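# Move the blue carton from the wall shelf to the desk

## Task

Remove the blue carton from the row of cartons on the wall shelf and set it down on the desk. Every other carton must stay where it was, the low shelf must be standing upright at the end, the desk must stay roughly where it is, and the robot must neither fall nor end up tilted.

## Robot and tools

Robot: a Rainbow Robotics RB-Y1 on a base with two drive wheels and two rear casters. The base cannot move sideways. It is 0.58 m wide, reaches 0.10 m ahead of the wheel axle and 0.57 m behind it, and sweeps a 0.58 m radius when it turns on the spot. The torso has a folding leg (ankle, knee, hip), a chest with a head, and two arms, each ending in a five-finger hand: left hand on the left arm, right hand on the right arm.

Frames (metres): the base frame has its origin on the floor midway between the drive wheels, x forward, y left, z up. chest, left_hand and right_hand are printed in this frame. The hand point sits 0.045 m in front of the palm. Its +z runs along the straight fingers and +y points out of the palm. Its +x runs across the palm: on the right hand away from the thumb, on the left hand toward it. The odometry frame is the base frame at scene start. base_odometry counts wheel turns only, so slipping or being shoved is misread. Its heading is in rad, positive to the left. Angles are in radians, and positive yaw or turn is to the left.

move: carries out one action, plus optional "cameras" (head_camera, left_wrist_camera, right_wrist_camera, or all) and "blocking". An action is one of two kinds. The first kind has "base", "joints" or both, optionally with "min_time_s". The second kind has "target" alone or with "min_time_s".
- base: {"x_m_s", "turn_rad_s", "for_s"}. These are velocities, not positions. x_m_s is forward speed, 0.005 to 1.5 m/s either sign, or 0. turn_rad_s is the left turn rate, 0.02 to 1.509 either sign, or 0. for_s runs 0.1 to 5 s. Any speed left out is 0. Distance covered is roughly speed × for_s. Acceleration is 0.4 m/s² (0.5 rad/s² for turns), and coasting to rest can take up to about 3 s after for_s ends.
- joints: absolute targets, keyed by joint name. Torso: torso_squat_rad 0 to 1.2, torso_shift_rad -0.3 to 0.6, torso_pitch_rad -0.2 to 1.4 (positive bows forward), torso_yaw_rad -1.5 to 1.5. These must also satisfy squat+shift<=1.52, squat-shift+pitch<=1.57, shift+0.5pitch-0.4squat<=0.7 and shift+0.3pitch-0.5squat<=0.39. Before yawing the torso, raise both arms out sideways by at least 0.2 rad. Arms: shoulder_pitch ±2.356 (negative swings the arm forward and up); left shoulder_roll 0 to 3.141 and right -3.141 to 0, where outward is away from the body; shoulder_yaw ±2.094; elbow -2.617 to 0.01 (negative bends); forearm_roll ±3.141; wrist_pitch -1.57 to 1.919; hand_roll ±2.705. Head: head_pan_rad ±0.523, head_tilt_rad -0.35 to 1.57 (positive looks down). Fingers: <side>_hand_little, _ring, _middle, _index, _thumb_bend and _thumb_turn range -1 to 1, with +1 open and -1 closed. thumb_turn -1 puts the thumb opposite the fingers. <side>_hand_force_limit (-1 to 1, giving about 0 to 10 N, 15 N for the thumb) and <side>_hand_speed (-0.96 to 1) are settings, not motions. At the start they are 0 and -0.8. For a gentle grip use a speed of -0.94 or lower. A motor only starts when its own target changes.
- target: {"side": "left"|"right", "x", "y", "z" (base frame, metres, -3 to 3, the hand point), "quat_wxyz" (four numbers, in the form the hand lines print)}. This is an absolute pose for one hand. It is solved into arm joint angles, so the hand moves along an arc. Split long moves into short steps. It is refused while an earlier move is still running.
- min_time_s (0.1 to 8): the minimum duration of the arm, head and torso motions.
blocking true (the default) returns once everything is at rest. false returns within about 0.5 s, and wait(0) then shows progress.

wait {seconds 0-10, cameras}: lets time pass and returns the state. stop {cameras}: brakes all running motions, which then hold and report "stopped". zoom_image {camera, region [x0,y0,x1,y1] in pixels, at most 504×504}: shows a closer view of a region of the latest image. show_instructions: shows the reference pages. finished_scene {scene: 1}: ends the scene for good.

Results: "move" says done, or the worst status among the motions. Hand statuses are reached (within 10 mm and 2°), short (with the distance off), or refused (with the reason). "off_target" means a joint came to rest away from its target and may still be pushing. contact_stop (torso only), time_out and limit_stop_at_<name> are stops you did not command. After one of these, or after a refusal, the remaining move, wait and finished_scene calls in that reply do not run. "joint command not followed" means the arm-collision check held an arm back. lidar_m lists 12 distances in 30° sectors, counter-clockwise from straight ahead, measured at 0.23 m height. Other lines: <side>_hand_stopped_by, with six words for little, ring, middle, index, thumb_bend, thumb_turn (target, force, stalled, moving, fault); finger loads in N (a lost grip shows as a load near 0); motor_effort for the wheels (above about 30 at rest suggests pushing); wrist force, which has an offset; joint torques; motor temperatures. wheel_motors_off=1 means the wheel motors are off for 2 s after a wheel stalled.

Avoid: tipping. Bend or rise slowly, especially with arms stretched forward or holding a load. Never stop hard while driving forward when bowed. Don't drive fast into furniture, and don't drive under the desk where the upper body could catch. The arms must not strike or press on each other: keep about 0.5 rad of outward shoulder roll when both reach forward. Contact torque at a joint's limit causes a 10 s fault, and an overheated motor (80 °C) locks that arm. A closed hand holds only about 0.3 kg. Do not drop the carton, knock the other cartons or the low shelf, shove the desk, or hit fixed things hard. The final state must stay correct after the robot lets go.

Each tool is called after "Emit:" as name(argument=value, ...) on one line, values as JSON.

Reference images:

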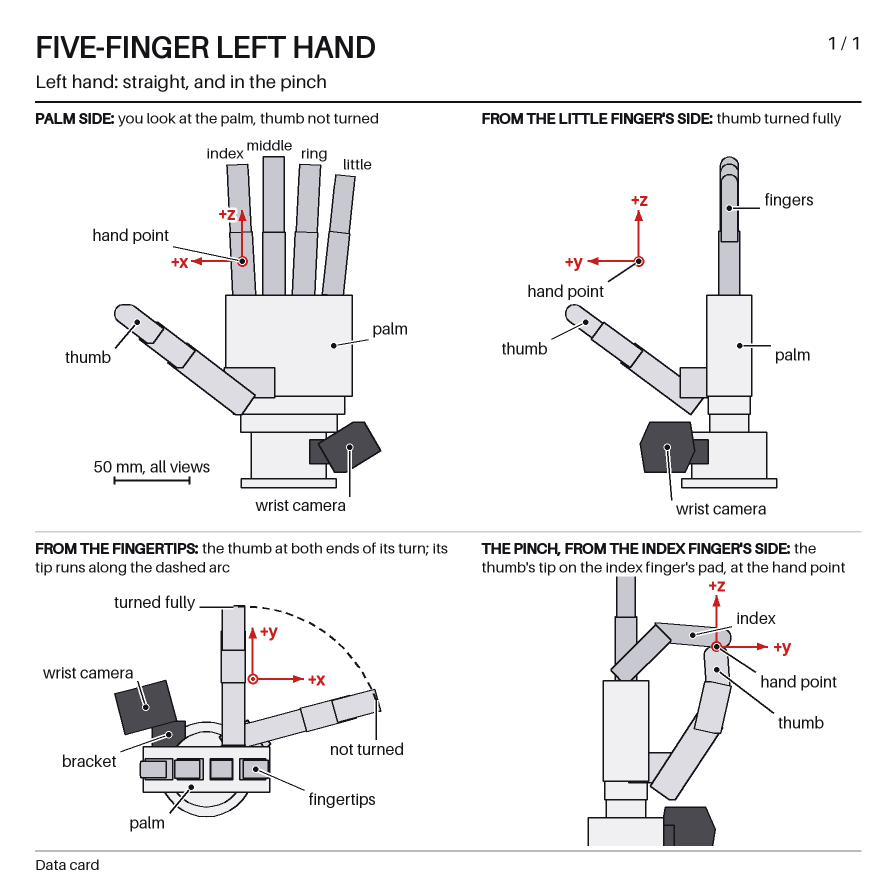

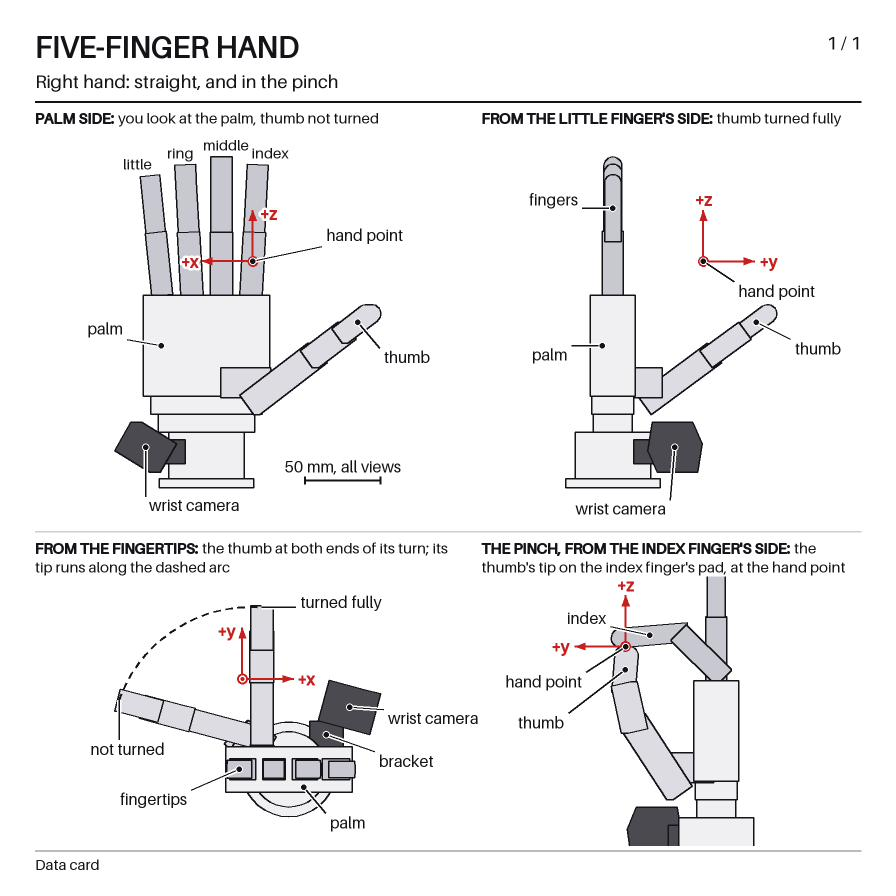

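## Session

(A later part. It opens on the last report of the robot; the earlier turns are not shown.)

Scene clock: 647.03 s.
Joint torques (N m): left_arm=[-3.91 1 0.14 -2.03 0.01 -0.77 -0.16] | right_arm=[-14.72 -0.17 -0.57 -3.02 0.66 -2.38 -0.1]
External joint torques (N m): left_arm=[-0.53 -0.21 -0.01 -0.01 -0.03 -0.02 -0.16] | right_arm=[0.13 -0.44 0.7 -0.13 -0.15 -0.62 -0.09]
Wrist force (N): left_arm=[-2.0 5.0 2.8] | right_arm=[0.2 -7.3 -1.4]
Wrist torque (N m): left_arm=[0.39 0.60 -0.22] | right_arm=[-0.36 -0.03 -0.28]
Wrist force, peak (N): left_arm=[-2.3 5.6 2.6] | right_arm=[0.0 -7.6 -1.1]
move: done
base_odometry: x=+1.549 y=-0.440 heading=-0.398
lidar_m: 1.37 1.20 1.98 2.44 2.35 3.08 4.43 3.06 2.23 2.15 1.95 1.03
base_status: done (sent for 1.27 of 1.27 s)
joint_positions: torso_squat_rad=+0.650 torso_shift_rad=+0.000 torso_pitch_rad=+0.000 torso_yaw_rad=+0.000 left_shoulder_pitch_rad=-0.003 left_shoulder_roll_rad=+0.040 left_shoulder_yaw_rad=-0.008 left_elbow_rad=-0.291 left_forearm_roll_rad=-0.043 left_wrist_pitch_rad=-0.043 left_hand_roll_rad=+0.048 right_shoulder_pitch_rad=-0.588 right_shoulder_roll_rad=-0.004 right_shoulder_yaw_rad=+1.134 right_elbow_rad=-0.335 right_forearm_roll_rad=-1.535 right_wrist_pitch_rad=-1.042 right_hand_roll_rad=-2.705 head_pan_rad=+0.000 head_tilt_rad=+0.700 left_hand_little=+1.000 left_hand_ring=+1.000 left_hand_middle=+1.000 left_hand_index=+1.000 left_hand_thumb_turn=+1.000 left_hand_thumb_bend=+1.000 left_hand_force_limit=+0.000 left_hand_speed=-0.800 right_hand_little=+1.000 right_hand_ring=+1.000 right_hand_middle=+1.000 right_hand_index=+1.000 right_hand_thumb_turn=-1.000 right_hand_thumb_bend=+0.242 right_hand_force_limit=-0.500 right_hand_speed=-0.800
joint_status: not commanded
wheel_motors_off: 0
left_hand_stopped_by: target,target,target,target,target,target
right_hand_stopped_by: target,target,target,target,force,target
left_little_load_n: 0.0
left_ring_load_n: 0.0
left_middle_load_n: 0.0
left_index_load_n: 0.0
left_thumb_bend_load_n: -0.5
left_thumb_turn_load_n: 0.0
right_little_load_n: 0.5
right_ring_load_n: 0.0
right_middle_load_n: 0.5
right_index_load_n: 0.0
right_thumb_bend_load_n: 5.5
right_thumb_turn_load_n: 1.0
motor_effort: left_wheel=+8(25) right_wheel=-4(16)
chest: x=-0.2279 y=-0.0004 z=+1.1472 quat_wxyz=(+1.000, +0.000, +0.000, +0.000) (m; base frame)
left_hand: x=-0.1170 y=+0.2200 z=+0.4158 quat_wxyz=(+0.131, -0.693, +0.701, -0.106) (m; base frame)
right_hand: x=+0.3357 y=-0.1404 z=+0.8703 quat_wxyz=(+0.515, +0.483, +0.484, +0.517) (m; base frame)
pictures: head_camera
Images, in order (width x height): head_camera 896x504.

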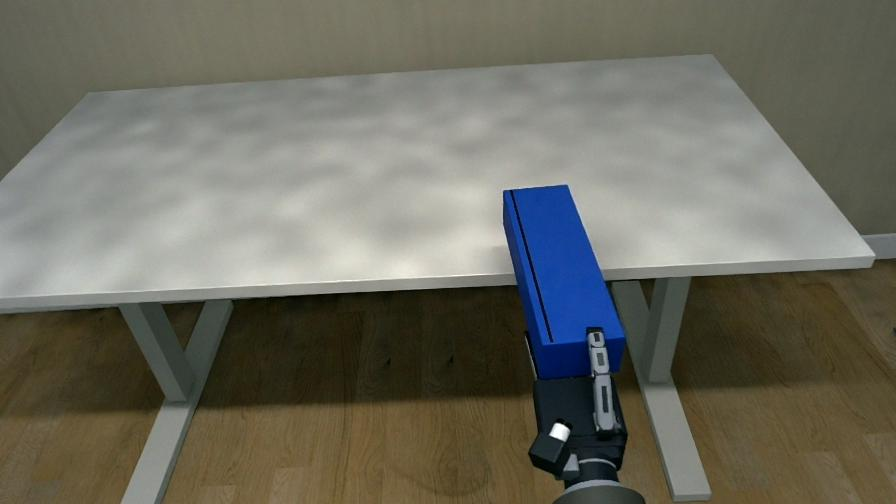

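Emit:
move(target={"side": "right", "x": 0.336, "y": -0.14, "z": 0.955, "quat_wxyz": [0.5213, 0.4778, 0.4778, 0.5213]}, min_time_s=2)

Emit:
move(joints={"torso_squat_rad": 0.95}, min_time_s=2.5, cameras=["head_camera"])

Scene clock: 653.63 s.
Joint torques (N m): left_arm=[-4.33 0.83 0.13 -1.97 -0.11 -0.76 -0.15] | right_arm=[-12.93 -3.68 -6.98 -7.29 1.48 -1.5 -0.22]
External joint torques (N m): left_arm=[-0.96 -0.39 -0.02 0.06 -0.14 -0.01 -0.15] | right_arm=[1.41 -2.34 -2.16 -1 0.02 -0.49 -0.21]
Wrist force (N): left_arm=[-2.3 5.2 2.9] | right_arm=[0.4 -7.3 -1.5]
Wrist torque (N m): left_arm=[0.43 0.62 -0.25] | right_arm=[-0.34 -0.04 -0.17]
Wrist force, peak (N): left_arm=[-2.3 5.4 2.8] | right_arm=[-0.5 -7.9 -1.4]
move: done
base_odometry: x=+1.549 y=-0.440 heading=-0.398
lidar_m: 1.38 1.21 1.98 2.44 2.35 3.07 4.44 3.06 2.22 2.15 1.95 1.02
base_status: not commanded
joint_positions: torso_squat_rad=+0.650 torso_shift_rad=+0.000 torso_pitch_rad=+0.000 torso_yaw_rad=+0.000 left_shoulder_pitch_rad=-0.003 left_shoulder_roll_rad=+0.040 left_shoulder_yaw_rad=-0.008 left_elbow_rad=-0.291 left_forearm_roll_rad=-0.043 left_wrist_pitch_rad=-0.043 left_hand_roll_rad=+0.048 right_shoulder_pitch_rad=-0.445 right_shoulder_roll_rad=-0.324 right_shoulder_yaw_rad=+1.009 right_elbow_rad=-1.183 right_forearm_roll_rad=-1.746 right_wrist_pitch_rad=-0.972 right_hand_roll_rad=-2.119 head_pan_rad=+0.000 head_tilt_rad=+0.700 left_hand_little=+1.000 left_hand_ring=+1.000 left_hand_middle=+1.000 left_hand_index=+1.000 left_hand_thumb_turn=+1.000 left_hand_thumb_bend=+1.000 left_hand_force_limit=+0.000 left_hand_speed=-0.800 right_hand_little=+1.000 right_hand_ring=+1.000 right_hand_middle=+1.000 right_hand_index=+1.000 right_hand_thumb_turn=-1.000 right_hand_thumb_bend=+0.242 right_hand_force_limit=-0.500 right_hand_speed=-0.800
joint_status: all done
wheel_motors_off: 0
left_hand_stopped_by: target,target,target,target,target,target
right_hand_stopped_by: target,target,target,target,force,target
left_little_load_n: 0.0
left_ring_load_n: 0.0
left_middle_load_n: 0.0
left_index_load_n: 0.0
left_thumb_bend_load_n: 0.0
left_thumb_turn_load_n: 0.0
right_little_load_n: 0.0
right_ring_load_n: 0.0
right_middle_load_n: 0.0
right_index_load_n: 0.0
right_thumb_bend_load_n: 5.5
right_thumb_turn_load_n: 1.0
motor_effort: left_wheel=+7(8) right_wheel=-4(5)
chest: x=-0.2279 y=-0.0004 z=+1.1472 quat_wxyz=(+1.000, +0.000, +0.000, +0.000) (m; base frame)
left_hand: x=-0.1170 y=+0.2200 z=+0.4158 quat_wxyz=(+0.131, -0.693, +0.701, -0.106) (m; base frame)
right_hand: x=+0.3357 y=-0.1392 z=+0.9552 quat_wxyz=(+0.522, +0.475, +0.476, +0.524) (m; base frame)
right_hand_status: reached (checked arc, planned for 2.0 s): 1 mm and 0.5 deg off.
pictures: none

Scene clock: 656.40 s.
Joint torques (N m): left_arm=[-3.84 1.09 0.13 -2 0.03 -0.83 -0.06] | right_arm=[-13.71 -3.84 -7.22 -7.52 1.51 -1.34 0.01]
External joint torques (N m): left_arm=[-0.46 -0.12 -0.02 0.02 0 -0.08 -0.06] | right_arm=[0.64 -2.49 -2.41 -1.23 0.06 -0.33 0.02]
Wrist force (N): left_arm=[-2.1 5.1 2.8] | right_arm=[0.4 -7.5 -1.5]
Wrist torque (N m): left_arm=[0.41 0.60 -0.24] | right_arm=[-0.36 -0.04 -0.20]
Wrist force, peak (N): left_arm=[-2.3 5.3 3.1] | right_arm=[0.2 -7.8 -1.6]
move: done
base_odometry: x=+1.549 y=-0.440 heading=-0.398
lidar_m: 1.38 1.19 1.99 2.43 2.53 3.09 4.43 3.07 2.23 2.14 1.96 1.02
base_status: not commanded
joint_positions: torso_squat_rad=+0.950 torso_shift_rad=+0.000 torso_pitch_rad=+0.000 torso_yaw_rad=+0.000 left_shoulder_pitch_rad=-0.003 left_shoulder_roll_rad=+0.040 left_shoulder_yaw_rad=-0.008 left_elbow_rad=-0.291 left_forearm_roll_rad=-0.043 left_wrist_pitch_rad=-0.043 left_hand_roll_rad=+0.048 right_shoulder_pitch_rad=-0.445 right_shoulder_roll_rad=-0.324 right_shoulder_yaw_rad=+1.009 right_elbow_rad=-1.183 right_forearm_roll_rad=-1.746 right_wrist_pitch_rad=-0.972 right_hand_roll_rad=-2.119 head_pan_rad=+0.000 head_tilt_rad=+0.700 left_hand_little=+1.000 left_hand_ring=+1.000 left_hand_middle=+1.000 left_hand_index=+1.000 left_hand_thumb_turn=+1.000 left_hand_thumb_bend=+1.000 left_hand_force_limit=+0.000 left_hand_speed=-0.800 right_hand_little=+1.000 right_hand_ring=+1.000 right_hand_middle=+1.000 right_hand_index=+1.000 right_hand_thumb_turn=-1.000 right_hand_thumb_bend=+0.242 right_hand_force_limit=-0.500 right_hand_speed=-0.800
joint_status: all done
wheel_motors_off: 0
left_hand_stopped_by: target,target,target,target,target,target
right_hand_stopped_by: target,target,target,target,force,target
left_little_load_n: 0.0
left_ring_load_n: 0.0
left_middle_load_n: 0.0
left_index_load_n: 0.0
left_thumb_bend_load_n: 0.0
left_thumb_turn_load_n: 0.0
right_little_load_n: 0.0
right_ring_load_n: 0.0
right_middle_load_n: 0.0
right_index_load_n: 0.0
right_thumb_bend_load_n: 5.5
right_thumb_turn_load_n: 0.5
motor_effort: left_wheel=+4(9) right_wheel=-4(5)
chest: x=-0.2281 y=-0.0003 z=+0.9971 quat_wxyz=(+1.000, +0.000, +0.000, +0.000) (m; base frame)
left_hand: x=-0.1170 y=+0.2201 z=+0.2658 quat_wxyz=(+0.131, -0.693, +0.701, -0.106) (m; base frame)
right_hand: x=+0.3356 y=-0.1392 z=+0.8053 quat_wxyz=(+0.522, +0.475, +0.476, +0.524) (m; base frame)
pictures: head_camera
Images, in order (width x height): head_camera 896x504.

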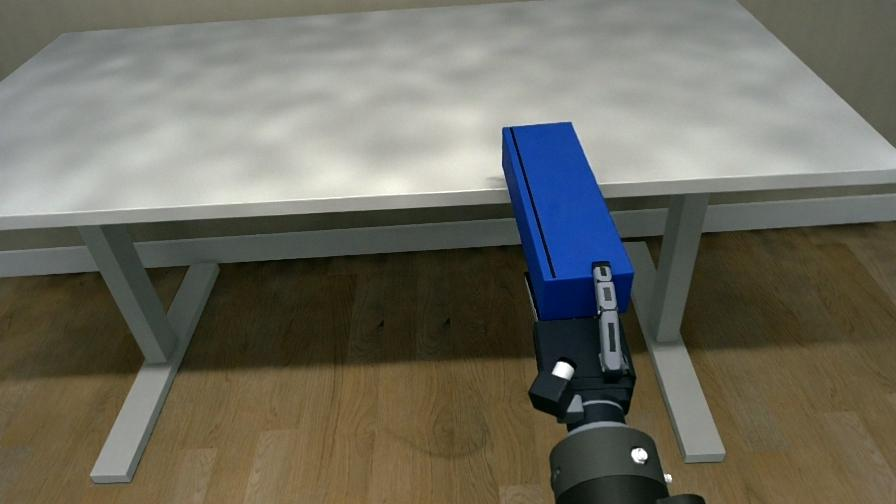

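Emit:
move(target={"side": "right", "x": 0.336, "y": -0.14, "z": 0.86, "quat_wxyz": [0.5213, 0.4778, 0.4778, 0.5213]}, min_time_s=1.5)

Emit:
move(base={"x_m_s": 0.1, "for_s": 1.0}, cameras=["head_camera", "right_wrist_camera"])

Scene clock: 668.33 s.
Joint torques (N m): left_arm=[-3.97 0.92 -0.01 -2.07 -0.05 -0.86 -0.09] | right_arm=[-12.8 -4.18 -7.98 -8.08 1.7 -0.66 0.23]
External joint torques (N m): left_arm=[-0.6 -0.29 -0.15 -0.04 -0.08 -0.1 -0.09] | right_arm=[1.39 -2.36 -2.28 -0.96 0.11 -0.14 0.23]
Wrist force (N): left_arm=[-2.2 5.4 2.7] | right_arm=[0.2 -7.5 -1.1]
Wrist torque (N m): left_arm=[0.46 0.60 -0.25] | right_arm=[-0.40 -0.04 -0.18]
Wrist force, peak (N): left_arm=[-2.4 5.5 2.7] | right_arm=[0.6 -7.8 -1.8]
move: done
base_odometry: x=+1.549 y=-0.440 heading=-0.398
lidar_m: 1.38 1.21 1.99 2.43 2.54 3.10 4.44 3.07 2.23 2.15 1.96 1.03
base_status: not commanded
joint_positions: torso_squat_rad=+0.950 torso_shift_rad=+0.000 torso_pitch_rad=+0.000 torso_yaw_rad=+0.000 left_shoulder_pitch_rad=-0.003 left_shoulder_roll_rad=+0.040 left_shoulder_yaw_rad=-0.008 left_elbow_rad=-0.291 left_forearm_roll_rad=-0.043 left_wrist_pitch_rad=-0.043 left_hand_roll_rad=+0.048 right_shoulder_pitch_rad=-0.417 right_shoulder_roll_rad=-0.407 right_shoulder_yaw_rad=+0.931 right_elbow_rad=-1.478 right_forearm_roll_rad=-1.919 right_wrist_pitch_rad=-0.948 right_hand_roll_rad=-1.839 head_pan_rad=+0.000 head_tilt_rad=+0.700 left_hand_little=+1.000 left_hand_ring=+1.000 left_hand_middle=+1.000 left_hand_index=+1.000 left_hand_thumb_turn=+1.000 left_hand_thumb_bend=+1.000 left_hand_force_limit=+0.000 left_hand_speed=-0.800 right_hand_little=+1.000 right_hand_ring=+1.000 right_hand_middle=+1.000 right_hand_index=+1.000 right_hand_thumb_turn=-1.000 right_hand_thumb_bend=+0.242 right_hand_force_limit=-0.500 right_hand_speed=-0.800
joint_status: all done
wheel_motors_off: 0
left_hand_stopped_by: target,target,target,target,target,target
right_hand_stopped_by: target,target,target,target,force,target
left_little_load_n: 0.0
left_ring_load_n: 0.0
left_middle_load_n: 0.0
left_index_load_n: 0.0
left_thumb_bend_load_n: 0.0
left_thumb_turn_load_n: 0.0
right_little_load_n: 0.0
right_ring_load_n: 0.0
right_middle_load_n: 0.0
right_index_load_n: 0.0
right_thumb_bend_load_n: 5.5
right_thumb_turn_load_n: 1.0
motor_effort: left_wheel=+4(9) right_wheel=-4(5)
chest: x=-0.2281 y=-0.0003 z=+0.9971 quat_wxyz=(+1.000, +0.000, +0.000, +0.000) (m; base frame)
left_hand: x=-0.1170 y=+0.2201 z=+0.2658 quat_wxyz=(+0.131, -0.693, +0.701, -0.106) (m; base frame)
right_hand: x=+0.3359 y=-0.1397 z=+0.8598 quat_wxyz=(+0.521, +0.478, +0.478, +0.522) (m; base frame)
right_hand_status: reached (checked arc, planned for 1.5 s): 0 mm and 0.0 deg off.
pictures: none

Scene clock: 670.30 s.
Joint torques (N m): left_arm=[-3.71 0.7 -0.18 -1.89 0 -0.79 -0.11] | right_arm=[-13.64 -4.73 -7.71 -8.17 1.71 -0.44 -0.07]
External joint torques (N m): left_arm=[-0.34 -0.51 -0.32 0.13 -0.03 -0.04 -0.11] | right_arm=[0.54 -2.91 -2.02 -1.05 0.12 0.07 -0.06]
Wrist force (N): left_arm=[-2.1 5.2 2.6] | right_arm=[0.1 -7.3 -1.2]
Wrist torque (N m): left_arm=[0.45 0.59 -0.24] | right_arm=[-0.37 -0.01 -0.18]
Wrist force, peak (N): left_arm=[-2.3 5.7 2.6] | right_arm=[0.3 -7.8 -1.2]
move: done
base_odometry: x=+1.641 y=-0.479 heading=-0.397
lidar_m: 1.28 1.12 1.85 2.43 2.54 3.18 4.53 3.06 2.24 2.14 1.82 0.94
base_status: done (sent for 1 of 1 s)
joint_positions: torso_squat_rad=+0.950 torso_shift_rad=+0.000 torso_pitch_rad=+0.000 torso_yaw_rad=+0.000 left_shoulder_pitch_rad=-0.003 left_shoulder_roll_rad=+0.040 left_shoulder_yaw_rad=-0.008 left_elbow_rad=-0.291 left_forearm_roll_rad=-0.043 left_wrist_pitch_rad=-0.043 left_hand_roll_rad=+0.048 right_shoulder_pitch_rad=-0.417 right_shoulder_roll_rad=-0.407 right_shoulder_yaw_rad=+0.931 right_elbow_rad=-1.478 right_forearm_roll_rad=-1.919 right_wrist_pitch_rad=-0.948 right_hand_roll_rad=-1.839 head_pan_rad=+0.000 head_tilt_rad=+0.700 left_hand_little=+1.000 left_hand_ring=+1.000 left_hand_middle=+1.000 left_hand_index=+1.000 left_hand_thumb_turn=+1.000 left_hand_thumb_bend=+1.000 left_hand_force_limit=+0.000 left_hand_speed=-0.800 right_hand_little=+1.000 right_hand_ring=+1.000 right_hand_middle=+1.000 right_hand_index=+1.000 right_hand_thumb_turn=-1.000 right_hand_thumb_bend=+0.242 right_hand_force_limit=-0.500 right_hand_speed=-0.800
joint_status: not commanded
wheel_motors_off: 0
left_hand_stopped_by: target,target,target,target,target,target
right_hand_stopped_by: target,target,target,target,force,target
left_little_load_n: 0.0
left_ring_load_n: 0.0
left_middle_load_n: -0.5
left_index_load_n: 0.0
left_thumb_bend_load_n: -0.5
left_thumb_turn_load_n: 0.0
right_little_load_n: 0.0
right_ring_load_n: 0.0
right_middle_load_n: 0.0
right_index_load_n: 0.5
right_thumb_bend_load_n: 5.5
right_thumb_turn_load_n: 1.0
motor_effort: left_wheel=+7(22) right_wheel=-4(14)
chest: x=-0.2280 y=-0.0003 z=+0.9971 quat_wxyz=(+1.000, +0.000, +0.000, +0.000) (m; base frame)
left_hand: x=-0.1170 y=+0.2201 z=+0.2658 quat_wxyz=(+0.131, -0.693, +0.701, -0.106) (m; base frame)
right_hand: x=+0.3360 y=-0.1397 z=+0.8596 quat_wxyz=(+0.521, +0.478, +0.478, +0.522) (m; base frame)
pictures: head_camera, right_wrist_camera
Images, in order (width x height): head_camera 896x504, right_wrist_camera 504x504.

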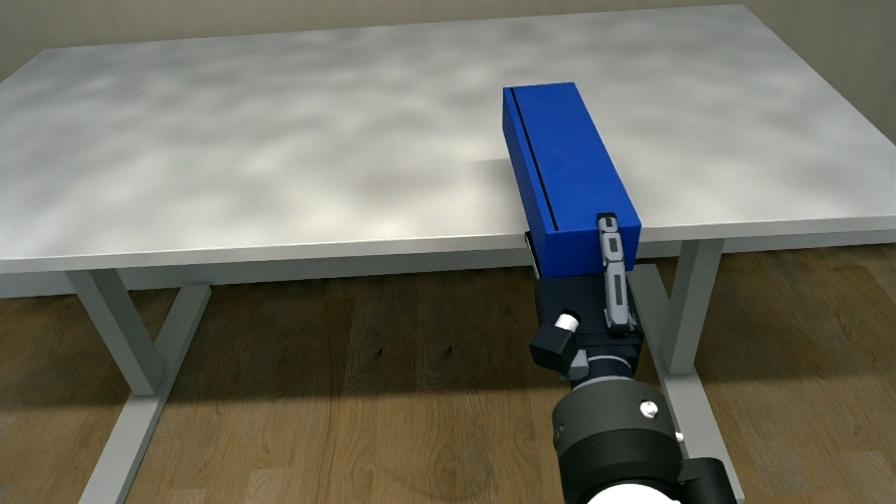

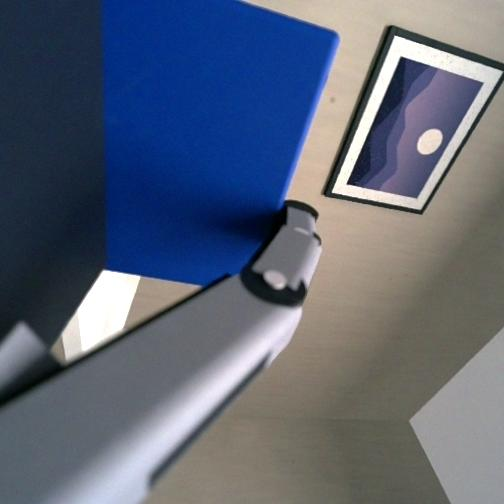

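Emit:
move(base={"x_m_s": 0.05, "for_s": 0.9})

Emit:
move(target={"side": "right", "x": 0.336, "y": -0.14, "z": 0.83, "quat_wxyz": [0.5213, 0.4778, 0.4778, 0.5213]}, min_time_s=1, cameras=["head_camera"])

Emit:
zoom_image(camera="head_camera", region=[400, 60, 750, 330])

Scene clock: 676.60 s.
Joint torques (N m): left_arm=[-3.41 0.85 0.15 -2.09 -0.08 -0.79 -0.07] | right_arm=[-13.9 -4.57 -7.5 -7.96 1.81 -0.69 0.12]
External joint torques (N m): left_arm=[-0.04 -0.36 0 -0.07 -0.11 -0.04 -0.07] | right_arm=[0.28 -2.75 -1.81 -0.84 0.23 -0.18 0.13]
Wrist force (N): left_arm=[-2.2 5.3 2.6] | right_arm=[0.5 -7.3 -1.4]
Wrist torque (N m): left_arm=[0.46 0.61 -0.24] | right_arm=[-0.37 -0.06 -0.15]
Wrist force, peak (N): left_arm=[-2.0 5.8 2.7] | right_arm=[0.3 -7.9 -1.3]
move: done
base_odometry: x=+1.683 y=-0.496 heading=-0.397
lidar_m: 1.24 1.08 1.80 2.43 2.54 3.19 4.58 3.08 2.24 2.14 1.74 0.90
base_status: done (sent for 0.9 of 0.9 s)
joint_positions: torso_squat_rad=+0.950 torso_shift_rad=+0.000 torso_pitch_rad=+0.000 torso_yaw_rad=+0.000 left_shoulder_pitch_rad=-0.003 left_shoulder_roll_rad=+0.040 left_shoulder_yaw_rad=-0.008 left_elbow_rad=-0.291 left_forearm_roll_rad=-0.043 left_wrist_pitch_rad=-0.043 left_hand_roll_rad=+0.048 right_shoulder_pitch_rad=-0.417 right_shoulder_roll_rad=-0.407 right_shoulder_yaw_rad=+0.931 right_elbow_rad=-1.478 right_forearm_roll_rad=-1.919 right_wrist_pitch_rad=-0.948 right_hand_roll_rad=-1.839 head_pan_rad=+0.000 head_tilt_rad=+0.700 left_hand_little=+1.000 left_hand_ring=+1.000 left_hand_middle=+1.000 left_hand_index=+1.000 left_hand_thumb_turn=+1.000 left_hand_thumb_bend=+1.000 left_hand_force_limit=+0.000 left_hand_speed=-0.800 right_hand_little=+1.000 right_hand_ring=+1.000 right_hand_middle=+1.000 right_hand_index=+1.000 right_hand_thumb_turn=-1.000 right_hand_thumb_bend=+0.242 right_hand_force_limit=-0.500 right_hand_speed=-0.800
joint_status: not commanded
wheel_motors_off: 0
left_hand_stopped_by: target,target,target,target,target,target
right_hand_stopped_by: target,target,target,target,force,target
left_little_load_n: 0.0
left_ring_load_n: 0.0
left_middle_load_n: 0.0
left_index_load_n: 0.0
left_thumb_bend_load_n: 0.0
left_thumb_turn_load_n: 0.0
right_little_load_n: 0.0
right_ring_load_n: 0.0
right_middle_load_n: 0.0
right_index_load_n: 0.5
right_thumb_bend_load_n: 5.5
right_thumb_turn_load_n: 1.0
motor_effort: left_wheel=+6(22) right_wheel=-4(14)
chest: x=-0.2280 y=-0.0003 z=+0.9971 quat_wxyz=(+1.000, +0.000, +0.000, +0.000) (m; base frame)
left_hand: x=-0.1170 y=+0.2201 z=+0.2658 quat_wxyz=(+0.131, -0.693, +0.701, -0.106) (m; base frame)
right_hand: x=+0.3359 y=-0.1397 z=+0.8596 quat_wxyz=(+0.521, +0.478, +0.478, +0.521) (m; base frame)
pictures: none

Scene clock: 677.93 s.
Joint torques (N m): left_arm=[-3.97 0.99 0.26 -1.84 -0.09 -0.65 -0.17] | right_arm=[-15.23 -1.56 -4.27 -7.25 2.16 -1.19 -0.21]
External joint torques (N m): left_arm=[-0.6 -0.22 0.12 0.19 -0.12 0.11 -0.17] | right_arm=[-1.05 0.01 1 -0.44 0.62 -0.43 -0.2]
Wrist force (N): left_arm=[-2.1 5.4 2.5] | right_arm=[0.2 -7.3 -1.6]
Wrist torque (N m): left_arm=[0.48 0.60 -0.24] | right_arm=[-0.35 -0.02 -0.27]
Wrist force, peak (N): left_arm=[-2.3 5.4 2.8] | right_arm=[0.3 -7.7 -1.5]
move: done
base_odometry: x=+1.683 y=-0.496 heading=-0.397
lidar_m: 1.23 1.08 1.80 2.43 2.53 3.19 4.58 3.06 2.23 2.15 1.76 0.90
base_status: not commanded
joint_positions: torso_squat_rad=+0.950 torso_shift_rad=+0.000 torso_pitch_rad=+0.000 torso_yaw_rad=+0.000 left_shoulder_pitch_rad=-0.003 left_shoulder_roll_rad=+0.040 left_shoulder_yaw_rad=-0.008 left_elbow_rad=-0.291 left_forearm_roll_rad=-0.043 left_wrist_pitch_rad=-0.043 left_hand_roll_rad=+0.048 right_shoulder_pitch_rad=-0.422 right_shoulder_roll_rad=-0.369 right_shoulder_yaw_rad=+0.964 right_elbow_rad=-1.340 right_forearm_roll_rad=-1.829 right_wrist_pitch_rad=-0.950 right_hand_roll_rad=-1.972 head_pan_rad=+0.000 head_tilt_rad=+0.700 left_hand_little=+1.000 left_hand_ring=+1.000 left_hand_middle=+1.000 left_hand_index=+1.000 left_hand_thumb_turn=+1.000 left_hand_thumb_bend=+1.000 left_hand_force_limit=+0.000 left_hand_speed=-0.800 right_hand_little=+1.000 right_hand_ring=+1.000 right_hand_middle=+1.000 right_hand_index=+1.000 right_hand_thumb_turn=-1.000 right_hand_thumb_bend=+0.242 right_hand_force_limit=-0.500 right_hand_speed=-0.800
joint_status: all done
wheel_motors_off: 0
left_hand_stopped_by: target,target,target,target,target,target
right_hand_stopped_by: target,target,target,target,force,target
left_little_load_n: 0.0
left_ring_load_n: 0.0
left_middle_load_n: 0.0
left_index_load_n: 0.0
left_thumb_bend_load_n: 0.0
left_thumb_turn_load_n: 0.0
right_little_load_n: 0.0
right_ring_load_n: 0.0
right_middle_load_n: 0.0
right_index_load_n: 0.0
right_thumb_bend_load_n: 5.5
right_thumb_turn_load_n: 1.0
motor_effort: left_wheel=+7(8) right_wheel=-5(5)
chest: x=-0.2280 y=-0.0003 z=+0.9971 quat_wxyz=(+1.000, +0.000, +0.000, +0.000) (m; base frame)
left_hand: x=-0.1170 y=+0.2201 z=+0.2658 quat_wxyz=(+0.131, -0.693, +0.701, -0.106) (m; base frame)
right_hand: x=+0.3359 y=-0.1403 z=+0.8298 quat_wxyz=(+0.521, +0.478, +0.478, +0.521) (m; base frame)
right_hand_status: reached (checked arc, planned for 1.0 s): 0 mm and 0.1 deg off.
pictures: head_camera
Images, in order (width x height): head_camera 896x504.

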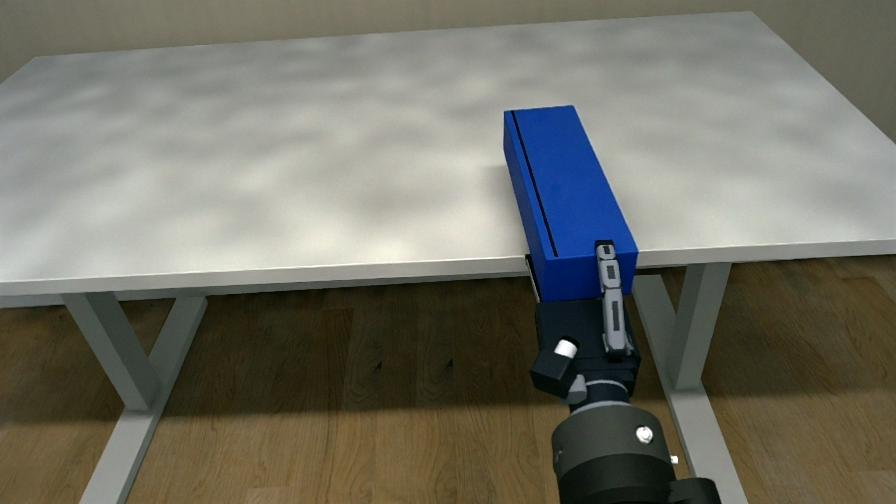

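Scaled by 1.440 from the camera's 896x504 image, which has a finer 1280x720 frame.

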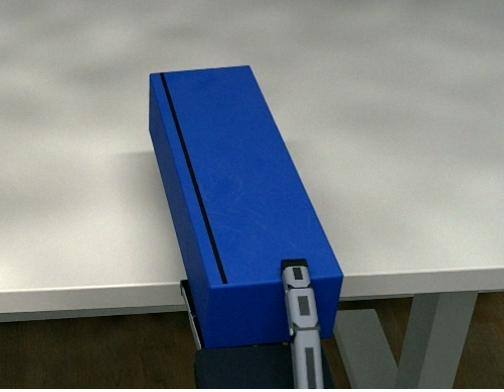

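Emit:
move(target={"side": "right", "x": 0.334, "y": -0.14, "z": 0.815, "quat_wxyz": [0.5213, 0.4778, 0.4778, 0.5213]}, min_time_s=1)

Emit:
move(target={"side": "right", "x": 0.334, "y": -0.14, "z": 0.808, "quat_wxyz": [0.5213, 0.4778, 0.4778, 0.5213]}, min_time_s=0.8, cameras=["head_camera"])

Emit:
zoom_image(camera="head_camera", region=[400, 60, 750, 330])

Scene clock: 682.83 s.
Joint torques (N m): left_arm=[-3.63 0.77 -0.02 -1.97 -0.19 -0.64 -0.07] | right_arm=[-12.88 -0.7 -4.33 -6.82 2.08 -1.4 0.09]
External joint torques (N m): left_arm=[-0.26 -0.44 -0.17 0.05 -0.22 0.11 -0.07] | right_arm=[1.22 0.73 0.71 -0.18 0.58 -0.54 0.1]
Wrist force (N): left_arm=[-2.1 5.3 2.7] | right_arm=[0.4 -7.5 -1.3]
Wrist torque (N m): left_arm=[0.45 0.59 -0.24] | right_arm=[-0.39 -0.05 -0.26]
Wrist force, peak (N): left_arm=[-2.3 5.5 2.8] | right_arm=[0.3 -7.6 -1.6]
move: done
base_odometry: x=+1.683 y=-0.496 heading=-0.397
lidar_m: 1.23 1.09 1.79 2.44 2.54 3.20 4.58 3.06 2.22 2.14 1.75 0.90
base_status: not commanded
joint_positions: torso_squat_rad=+0.950 torso_shift_rad=+0.000 torso_pitch_rad=+0.000 torso_yaw_rad=+0.000 left_shoulder_pitch_rad=-0.003 left_shoulder_roll_rad=+0.040 left_shoulder_yaw_rad=-0.008 left_elbow_rad=-0.291 left_forearm_roll_rad=-0.043 left_wrist_pitch_rad=-0.043 left_hand_roll_rad=+0.048 right_shoulder_pitch_rad=-0.422 right_shoulder_roll_rad=-0.350 right_shoulder_yaw_rad=+0.982 right_elbow_rad=-1.278 right_forearm_roll_rad=-1.790 right_wrist_pitch_rad=-0.957 right_hand_roll_rad=-2.032 head_pan_rad=+0.000 head_tilt_rad=+0.700 left_hand_little=+1.000 left_hand_ring=+1.000 left_hand_middle=+1.000 left_hand_index=+1.000 left_hand_thumb_turn=+1.000 left_hand_thumb_bend=+1.000 left_hand_force_limit=+0.000 left_hand_speed=-0.800 right_hand_little=+1.000 right_hand_ring=+1.000 right_hand_middle=+1.000 right_hand_index=+1.000 right_hand_thumb_turn=-1.000 right_hand_thumb_bend=+0.242 right_hand_force_limit=-0.500 right_hand_speed=-0.800
joint_status: all done
wheel_motors_off: 0
left_hand_stopped_by: target,target,target,target,target,target
right_hand_stopped_by: target,target,target,target,force,target
left_little_load_n: 0.0
left_ring_load_n: 0.0
left_middle_load_n: 0.0
left_index_load_n: 0.0
left_thumb_bend_load_n: 0.0
left_thumb_turn_load_n: 0.0
right_little_load_n: 0.0
right_ring_load_n: 0.0
right_middle_load_n: 0.0
right_index_load_n: 0.0
right_thumb_bend_load_n: 5.5
right_thumb_turn_load_n: 1.0
motor_effort: left_wheel=+1(8) right_wheel=-4(5)
chest: x=-0.2280 y=-0.0003 z=+0.9971 quat_wxyz=(+1.000, +0.000, +0.000, +0.000) (m; base frame)
left_hand: x=-0.1170 y=+0.2201 z=+0.2658 quat_wxyz=(+0.131, -0.693, +0.701, -0.106) (m; base frame)
right_hand: x=+0.3337 y=-0.1402 z=+0.8154 quat_wxyz=(+0.520, +0.478, +0.480, +0.520) (m; base frame)
right_hand_status: reached (checked arc, planned for 1.0 s): 1 mm and 0.3 deg off.
pictures: none

Scene clock: 683.97 s.
Joint torques (N m): left_arm=[-3.55 0.97 -0.05 -2.1 -0.08 -0.76 -0.04] | right_arm=[-14.78 -1.31 -4.27 -6.73 2.1 -1.47 -0.23]
External joint torques (N m): left_arm=[-0.18 -0.24 -0.2 -0.08 -0.11 -0.01 -0.04] | right_arm=[-0.65 0.04 0.61 -0.23 0.62 -0.53 -0.22]
Wrist force (N): left_arm=[-2.1 5.3 2.7] | right_arm=[0.3 -7.5 -1.4]
Wrist torque (N m): left_arm=[0.45 0.59 -0.24] | right_arm=[-0.39 -0.02 -0.28]
Wrist force, peak (N): left_arm=[-2.3 5.4 2.8] | right_arm=[0.5 -7.8 -1.4]
move: done
base_odometry: x=+1.683 y=-0.496 heading=-0.397
lidar_m: 1.23 1.07 1.80 2.43 2.52 3.20 4.58 3.06 2.23 2.15 1.75 0.90
base_status: not commanded
joint_positions: torso_squat_rad=+0.950 torso_shift_rad=+0.000 torso_pitch_rad=+0.000 torso_yaw_rad=+0.000 left_shoulder_pitch_rad=-0.003 left_shoulder_roll_rad=+0.040 left_shoulder_yaw_rad=-0.008 left_elbow_rad=-0.291 left_forearm_roll_rad=-0.043 left_wrist_pitch_rad=-0.043 left_hand_roll_rad=+0.048 right_shoulder_pitch_rad=-0.427 right_shoulder_roll_rad=-0.336 right_shoulder_yaw_rad=+0.992 right_elbow_rad=-1.231 right_forearm_roll_rad=-1.766 right_wrist_pitch_rad=-0.962 right_hand_roll_rad=-2.073 head_pan_rad=+0.000 head_tilt_rad=+0.700 left_hand_little=+1.000 left_hand_ring=+1.000 left_hand_middle=+1.000 left_hand_index=+1.000 left_hand_thumb_turn=+1.000 left_hand_thumb_bend=+1.000 left_hand_force_limit=+0.000 left_hand_speed=-0.800 right_hand_little=+1.000 right_hand_ring=+1.000 right_hand_middle=+1.000 right_hand_index=+1.000 right_hand_thumb_turn=-1.000 right_hand_thumb_bend=+0.242 right_hand_force_limit=-0.500 right_hand_speed=-0.800
joint_status: all done
wheel_motors_off: 0
left_hand_stopped_by: target,target,target,target,target,target
right_hand_stopped_by: target,target,target,target,force,target
left_little_load_n: 0.0
left_ring_load_n: 0.0
left_middle_load_n: 0.0
left_index_load_n: 0.0
left_thumb_bend_load_n: 0.0
left_thumb_turn_load_n: 0.0
right_little_load_n: 0.0
right_ring_load_n: 0.0
right_middle_load_n: 0.0
right_index_load_n: 0.0
right_thumb_bend_load_n: 5.0
right_thumb_turn_load_n: 1.0
motor_effort: left_wheel=+4(8) right_wheel=-4(5)
chest: x=-0.2280 y=-0.0003 z=+0.9971 quat_wxyz=(+1.000, +0.000, +0.000, +0.000) (m; base frame)
left_hand: x=-0.1170 y=+0.2201 z=+0.2658 quat_wxyz=(+0.131, -0.693, +0.701, -0.106) (m; base frame)
right_hand: x=+0.3338 y=-0.1403 z=+0.8080 quat_wxyz=(+0.521, +0.478, +0.479, +0.520) (m; base frame)
right_hand_status: reached (checked arc, planned for 0.8 s): 0 mm and 0.2 deg off.
pictures: head_camera
Images, in order (width x height): head_camera 896x504.

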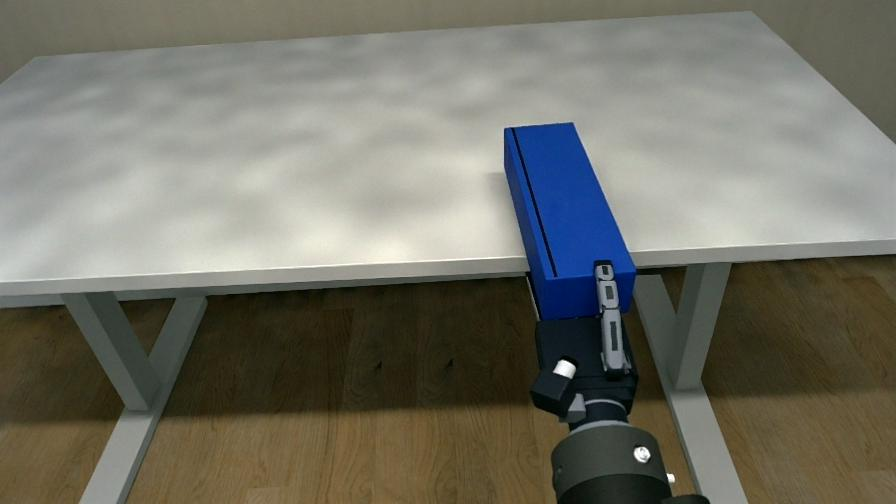

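Scaled by 1.440 from the camera's 896x504 image, which has a finer 1280x720 frame.

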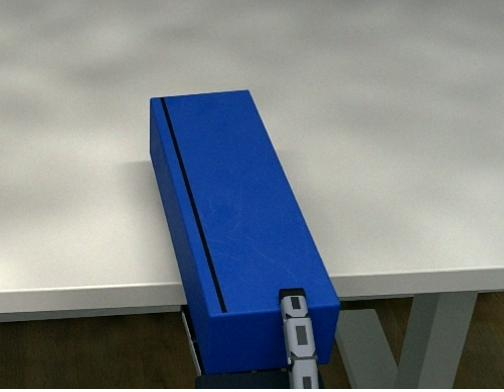

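Emit:
move(target={"side": "right", "x": 0.334, "y": -0.14, "z": 0.801, "quat_wxyz": [0.5213, 0.4778, 0.4778, 0.5213]}, min_time_s=0.8)

Emit:
move(target={"side": "right", "x": 0.334, "y": -0.14, "z": 0.794, "quat_wxyz": [0.5213, 0.4778, 0.4778, 0.5213]}, min_time_s=0.8, cameras=["head_camera"])

Emit:
zoom_image(camera="head_camera", region=[400, 60, 750, 330])

Scene clock: 687.97 s.
Joint torques (N m): left_arm=[-3.85 0.9 -0.12 -2.01 -0.18 -0.89 0.07] | right_arm=[-15.43 -1.54 -3.69 -6.74 1.93 -1.63 -0.28]
External joint torques (N m): left_arm=[-0.48 -0.31 -0.27 0.01 -0.21 -0.13 0.07] | right_arm=[-1.27 -0.26 1.06 -0.38 0.47 -0.63 -0.27]
Wrist force (N): left_arm=[-2.2 5.4 2.6] | right_arm=[0.3 -7.5 -1.5]
Wrist torque (N m): left_arm=[0.47 0.61 -0.25] | right_arm=[-0.37 -0.03 -0.28]
Wrist force, peak (N): left_arm=[-2.2 5.5 2.8] | right_arm=[0.3 -7.9 -1.5]
move: done
base_odometry: x=+1.683 y=-0.496 heading=-0.397
lidar_m: 1.23 1.08 1.80 2.43 2.53 3.19 4.58 3.06 2.22 2.14 1.75 0.90
base_status: not commanded
joint_positions: torso_squat_rad=+0.950 torso_shift_rad=+0.000 torso_pitch_rad=+0.000 torso_yaw_rad=+0.000 left_shoulder_pitch_rad=-0.003 left_shoulder_roll_rad=+0.040 left_shoulder_yaw_rad=-0.008 left_elbow_rad=-0.291 left_forearm_roll_rad=-0.043 left_wrist_pitch_rad=-0.043 left_hand_roll_rad=+0.048 right_shoulder_pitch_rad=-0.433 right_shoulder_roll_rad=-0.323 right_shoulder_yaw_rad=+1.001 right_elbow_rad=-1.188 right_forearm_roll_rad=-1.746 right_wrist_pitch_rad=-0.967 right_hand_roll_rad=-2.110 head_pan_rad=+0.000 head_tilt_rad=+0.700 left_hand_little=+1.000 left_hand_ring=+1.000 left_hand_middle=+1.000 left_hand_index=+1.000 left_hand_thumb_turn=+1.000 left_hand_thumb_bend=+1.000 left_hand_force_limit=+0.000 left_hand_speed=-0.800 right_hand_little=+1.000 right_hand_ring=+1.000 right_hand_middle=+1.000 right_hand_index=+1.000 right_hand_thumb_turn=-1.000 right_hand_thumb_bend=+0.242 right_hand_force_limit=-0.500 right_hand_speed=-0.800
joint_status: all done
wheel_motors_off: 0
left_hand_stopped_by: target,target,target,target,target,target
right_hand_stopped_by: target,target,target,target,force,target
left_little_load_n: 0.0
left_ring_load_n: 0.0
left_middle_load_n: 0.0
left_index_load_n: 0.0
left_thumb_bend_load_n: 0.0
left_thumb_turn_load_n: 0.0
right_little_load_n: 0.0
right_ring_load_n: 0.0
right_middle_load_n: 0.0
right_index_load_n: 0.0
right_thumb_bend_load_n: 5.5
right_thumb_turn_load_n: 1.0
motor_effort: left_wheel=+4(8) right_wheel=-5(5)
chest: x=-0.2280 y=-0.0003 z=+0.9971 quat_wxyz=(+1.000, +0.000, +0.000, +0.000) (m; base frame)
left_hand: x=-0.1170 y=+0.2201 z=+0.2658 quat_wxyz=(+0.131, -0.693, +0.701, -0.106) (m; base frame)
right_hand: x=+0.3338 y=-0.1404 z=+0.8009 quat_wxyz=(+0.521, +0.478, +0.479, +0.521) (m; base frame)
right_hand_status: reached (checked arc, planned for 0.8 s): 0 mm and 0.1 deg off.
pictures: none

Scene clock: 689.10 s.
Joint torques (N m): left_arm=[-4.1 0.62 0.09 -2.11 -0.11 -0.73 -0.16] | right_arm=[-15.15 -0.8 -3.64 -6.31 2.09 -1.76 -0.35]
External joint torques (N m): left_arm=[-0.72 -0.59 -0.05 -0.09 -0.14 0.02 -0.16] | right_arm=[-0.95 0.41 0.96 -0.1 0.66 -0.7 -0.34]
Wrist force (N): left_arm=[-2.2 5.3 2.7] | right_arm=[0.2 -7.6 -1.4]
Wrist torque (N m): left_arm=[0.46 0.61 -0.24] | right_arm=[-0.38 -0.03 -0.29]
Wrist force, peak (N): left_arm=[-2.1 5.4 2.9] | right_arm=[0.1 -7.7 -1.5]
move: done
base_odometry: x=+1.683 y=-0.496 heading=-0.397
lidar_m: 1.24 1.07 1.79 2.44 2.54 3.20 4.58 3.07 2.24 2.15 1.75 0.90
base_status: not commanded
joint_positions: torso_squat_rad=+0.950 torso_shift_rad=+0.000 torso_pitch_rad=+0.000 torso_yaw_rad=+0.000 left_shoulder_pitch_rad=-0.003 left_shoulder_roll_rad=+0.040 left_shoulder_yaw_rad=-0.008 left_elbow_rad=-0.291 left_forearm_roll_rad=-0.043 left_wrist_pitch_rad=-0.043 left_hand_roll_rad=+0.048 right_shoulder_pitch_rad=-0.438 right_shoulder_roll_rad=-0.309 right_shoulder_yaw_rad=+1.011 right_elbow_rad=-1.144 right_forearm_roll_rad=-1.726 right_wrist_pitch_rad=-0.972 right_hand_roll_rad=-2.147 head_pan_rad=+0.000 head_tilt_rad=+0.700 left_hand_little=+1.000 left_hand_ring=+1.000 left_hand_middle=+1.000 left_hand_index=+1.000 left_hand_thumb_turn=+1.000 left_hand_thumb_bend=+1.000 left_hand_force_limit=+0.000 left_hand_speed=-0.800 right_hand_little=+1.000 right_hand_ring=+1.000 right_hand_middle=+1.000 right_hand_index=+1.000 right_hand_thumb_turn=-1.000 right_hand_thumb_bend=+0.242 right_hand_force_limit=-0.500 right_hand_speed=-0.800
joint_status: all done
wheel_motors_off: 0
left_hand_stopped_by: target,target,target,target,target,target
right_hand_stopped_by: target,target,target,target,force,target
left_little_load_n: -0.5
left_ring_load_n: 0.0
left_middle_load_n: 0.0
left_index_load_n: 0.0
left_thumb_bend_load_n: -0.5
left_thumb_turn_load_n: 0.0
right_little_load_n: 0.0
right_ring_load_n: 0.0
right_middle_load_n: 0.5
right_index_load_n: 0.0
right_thumb_bend_load_n: 5.5
right_thumb_turn_load_n: 1.0
motor_effort: left_wheel=+5(8) right_wheel=-5(5)
chest: x=-0.2280 y=-0.0003 z=+0.9971 quat_wxyz=(+1.000, +0.000, +0.000, +0.000) (m; base frame)
left_hand: x=-0.1170 y=+0.2201 z=+0.2658 quat_wxyz=(+0.131, -0.693, +0.701, -0.106) (m; base frame)
right_hand: x=+0.3338 y=-0.1404 z=+0.7940 quat_wxyz=(+0.521, +0.478, +0.479, +0.521) (m; base frame)
right_hand_status: reached (checked arc, planned for 0.8 s): 0 mm and 0.1 deg off.
pictures: head_camera
Images, in order (width x height): head_camera 896x504.

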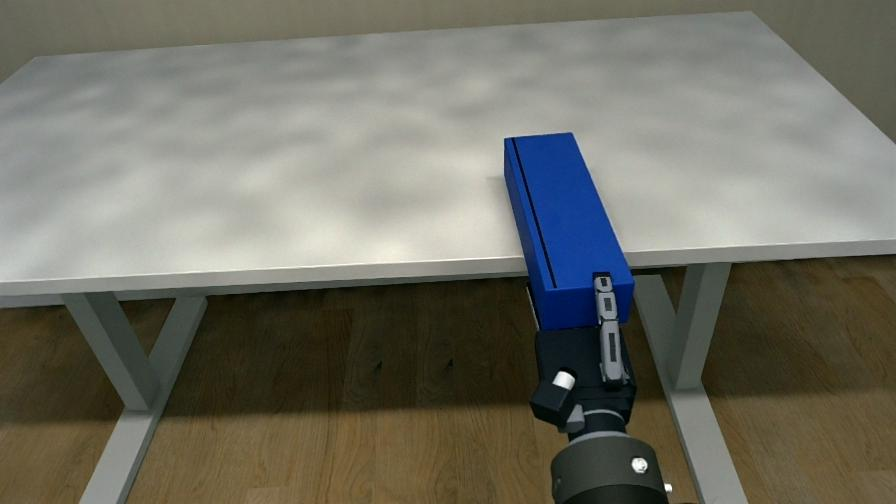

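Scaled by 1.440 from the camera's 896x504 image, which has a finer 1280x720 frame.

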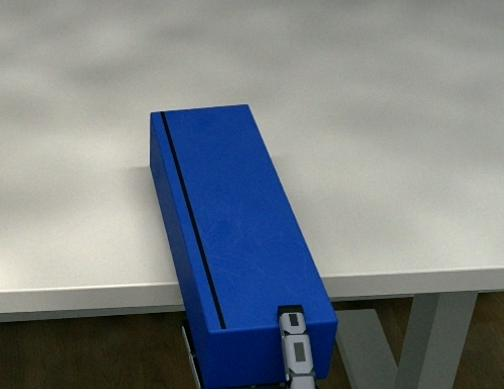

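Emit:
move(target={"side": "right", "x": 0.333, "y": -0.14, "z": 0.788, "quat_wxyz": [0.5213, 0.4778, 0.4778, 0.5213]}, min_time_s=0.8)

Emit:
move(target={"side": "right", "x": 0.333, "y": -0.14, "z": 0.782, "quat_wxyz": [0.5213, 0.4778, 0.4778, 0.5213]}, min_time_s=0.8, cameras=["head_camera", "right_wrist_camera"])

Emit:
zoom_image(camera="head_camera", region=[400, 60, 750, 330])

Scene clock: 693.67 s.
Joint torques (N m): left_arm=[-3.7 1.08 -0.13 -1.96 -0.03 -0.73 -0.12] | right_arm=[-15.18 -0.76 -3.56 -6.33 2.14 -1.84 -0.23]
External joint torques (N m): left_arm=[-0.33 -0.13 -0.27 0.06 -0.06 0.02 -0.12] | right_arm=[-1 0.37 0.9 -0.25 0.72 -0.73 -0.22]
Wrist force (N): left_arm=[-2.3 4.9 2.6] | right_arm=[0.3 -7.3 -1.4]
Wrist torque (N m): left_arm=[0.38 0.62 -0.23] | right_arm=[-0.36 -0.05 -0.27]
Wrist force, peak (N): left_arm=[-2.3 5.4 2.8] | right_arm=[0.3 -7.9 -1.5]
move: done
base_odometry: x=+1.683 y=-0.496 heading=-0.397
lidar_m: 1.24 1.08 1.80 2.44 2.53 3.21 4.58 3.06 2.24 2.15 1.74 0.91
base_status: not commanded
joint_positions: torso_squat_rad=+0.950 torso_shift_rad=+0.000 torso_pitch_rad=+0.000 torso_yaw_rad=+0.000 left_shoulder_pitch_rad=-0.003 left_shoulder_roll_rad=+0.040 left_shoulder_yaw_rad=-0.008 left_elbow_rad=-0.291 left_forearm_roll_rad=-0.043 left_wrist_pitch_rad=-0.043 left_hand_roll_rad=+0.048 right_shoulder_pitch_rad=-0.442 right_shoulder_roll_rad=-0.297 right_shoulder_yaw_rad=+1.020 right_elbow_rad=-1.108 right_forearm_roll_rad=-1.709 right_wrist_pitch_rad=-0.978 right_hand_roll_rad=-2.179 head_pan_rad=+0.000 head_tilt_rad=+0.700 left_hand_little=+1.000 left_hand_ring=+1.000 left_hand_middle=+1.000 left_hand_index=+1.000 left_hand_thumb_turn=+1.000 left_hand_thumb_bend=+1.000 left_hand_force_limit=+0.000 left_hand_speed=-0.800 right_hand_little=+1.000 right_hand_ring=+1.000 right_hand_middle=+1.000 right_hand_index=+1.000 right_hand_thumb_turn=-1.000 right_hand_thumb_bend=+0.242 right_hand_force_limit=-0.500 right_hand_speed=-0.800
joint_status: all done
wheel_motors_off: 0
left_hand_stopped_by: target,target,target,target,target,target
right_hand_stopped_by: target,target,target,target,force,target
left_little_load_n: 0.0
left_ring_load_n: 0.0
left_middle_load_n: 0.0
left_index_load_n: 0.0
left_thumb_bend_load_n: 0.0
left_thumb_turn_load_n: -0.5
right_little_load_n: 0.0
right_ring_load_n: 0.0
right_middle_load_n: 0.5
right_index_load_n: 0.0
right_thumb_bend_load_n: 5.5
right_thumb_turn_load_n: 1.0
motor_effort: left_wheel=+4(8) right_wheel=-4(5)
chest: x=-0.2280 y=-0.0003 z=+0.9971 quat_wxyz=(+1.000, +0.000, +0.000, +0.000) (m; base frame)
left_hand: x=-0.1170 y=+0.2201 z=+0.2658 quat_wxyz=(+0.131, -0.693, +0.701, -0.106) (m; base frame)
right_hand: x=+0.3329 y=-0.1404 z=+0.7879 quat_wxyz=(+0.521, +0.478, +0.478, +0.521) (m; base frame)
right_hand_status: reached (checked arc, planned for 0.8 s): 0 mm and 0.1 deg off.
pictures: none

Scene clock: 694.80 s.
Joint torques (N m): left_arm=[-3.68 1 -0.01 -2.1 -0.08 -0.64 -0.04] | right_arm=[-15.53 -0.98 -3.28 -6.01 1.79 -1.73 -0.44]
External joint torques (N m): left_arm=[-0.31 -0.21 -0.16 -0.08 -0.11 0.11 -0.05] | right_arm=[-1.32 0.07 1.04 -0.08 0.41 -0.57 -0.43]
Wrist force (N): left_arm=[-2.0 5.1 3.0] | right_arm=[0.3 -7.5 -1.5]
Wrist torque (N m): left_arm=[0.40 0.59 -0.22] | right_arm=[-0.36 -0.05 -0.27]
Wrist force, peak (N): left_arm=[-2.3 5.3 2.8] | right_arm=[0.2 -7.8 -1.5]
move: done
base_odometry: x=+1.683 y=-0.496 heading=-0.397
lidar_m: 1.23 1.09 1.80 2.43 2.54 3.20 4.58 3.06 2.24 2.15 1.75 0.90
base_status: not commanded
joint_positions: torso_squat_rad=+0.950 torso_shift_rad=+0.000 torso_pitch_rad=+0.000 torso_yaw_rad=+0.000 left_shoulder_pitch_rad=-0.003 left_shoulder_roll_rad=+0.040 left_shoulder_yaw_rad=-0.008 left_elbow_rad=-0.291 left_forearm_roll_rad=-0.043 left_wrist_pitch_rad=-0.043 left_hand_roll_rad=+0.048 right_shoulder_pitch_rad=-0.448 right_shoulder_roll_rad=-0.283 right_shoulder_yaw_rad=+1.029 right_elbow_rad=-1.067 right_forearm_roll_rad=-1.694 right_wrist_pitch_rad=-0.983 right_hand_roll_rad=-2.211 head_pan_rad=+0.000 head_tilt_rad=+0.700 left_hand_little=+1.000 left_hand_ring=+1.000 left_hand_middle=+1.000 left_hand_index=+1.000 left_hand_thumb_turn=+1.000 left_hand_thumb_bend=+1.000 left_hand_force_limit=+0.000 left_hand_speed=-0.800 right_hand_little=+1.000 right_hand_ring=+1.000 right_hand_middle=+1.000 right_hand_index=+1.000 right_hand_thumb_turn=-1.000 right_hand_thumb_bend=+0.242 right_hand_force_limit=-0.500 right_hand_speed=-0.800
joint_status: all done
wheel_motors_off: 0
left_hand_stopped_by: target,target,target,target,target,target
right_hand_stopped_by: target,target,target,target,force,target
left_little_load_n: 0.0
left_ring_load_n: 0.0
left_middle_load_n: 0.0
left_index_load_n: 0.0
left_thumb_bend_load_n: 0.0
left_thumb_turn_load_n: 0.0
right_little_load_n: 0.0
right_ring_load_n: 0.0
right_middle_load_n: 0.0
right_index_load_n: 0.0
right_thumb_bend_load_n: 5.5
right_thumb_turn_load_n: 1.0
motor_effort: left_wheel=+5(8) right_wheel=-5(5)
chest: x=-0.2280 y=-0.0003 z=+0.9971 quat_wxyz=(+1.000, +0.000, +0.000, +0.000) (m; base frame)
left_hand: x=-0.1170 y=+0.2201 z=+0.2658 quat_wxyz=(+0.131, -0.693, +0.701, -0.106) (m; base frame)
right_hand: x=+0.3328 y=-0.1404 z=+0.7819 quat_wxyz=(+0.521, +0.478, +0.478, +0.521) (m; base frame)
right_hand_status: reached (checked arc, planned for 0.8 s): 0 mm and 0.1 deg off.
pictures: head_camera, right_wrist_camera
Images, in order (width x height): head_camera 896x504, right_wrist_camera 504x504.

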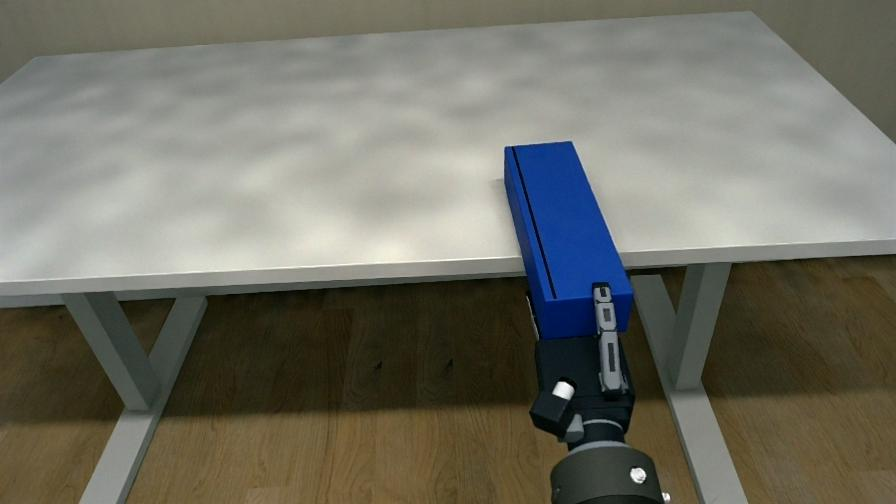

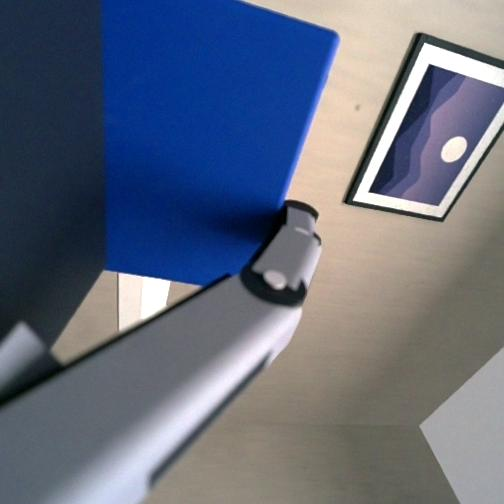

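Scaled by 1.440 from the camera's 896x504 image, which has a finer 1280x720 frame.

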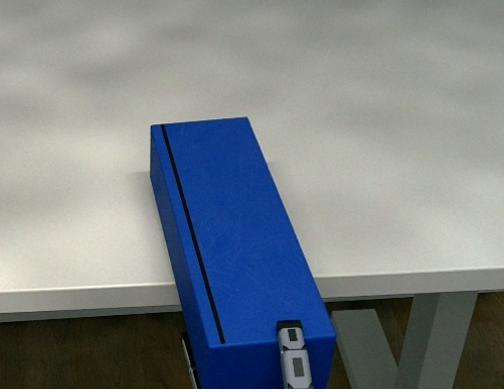

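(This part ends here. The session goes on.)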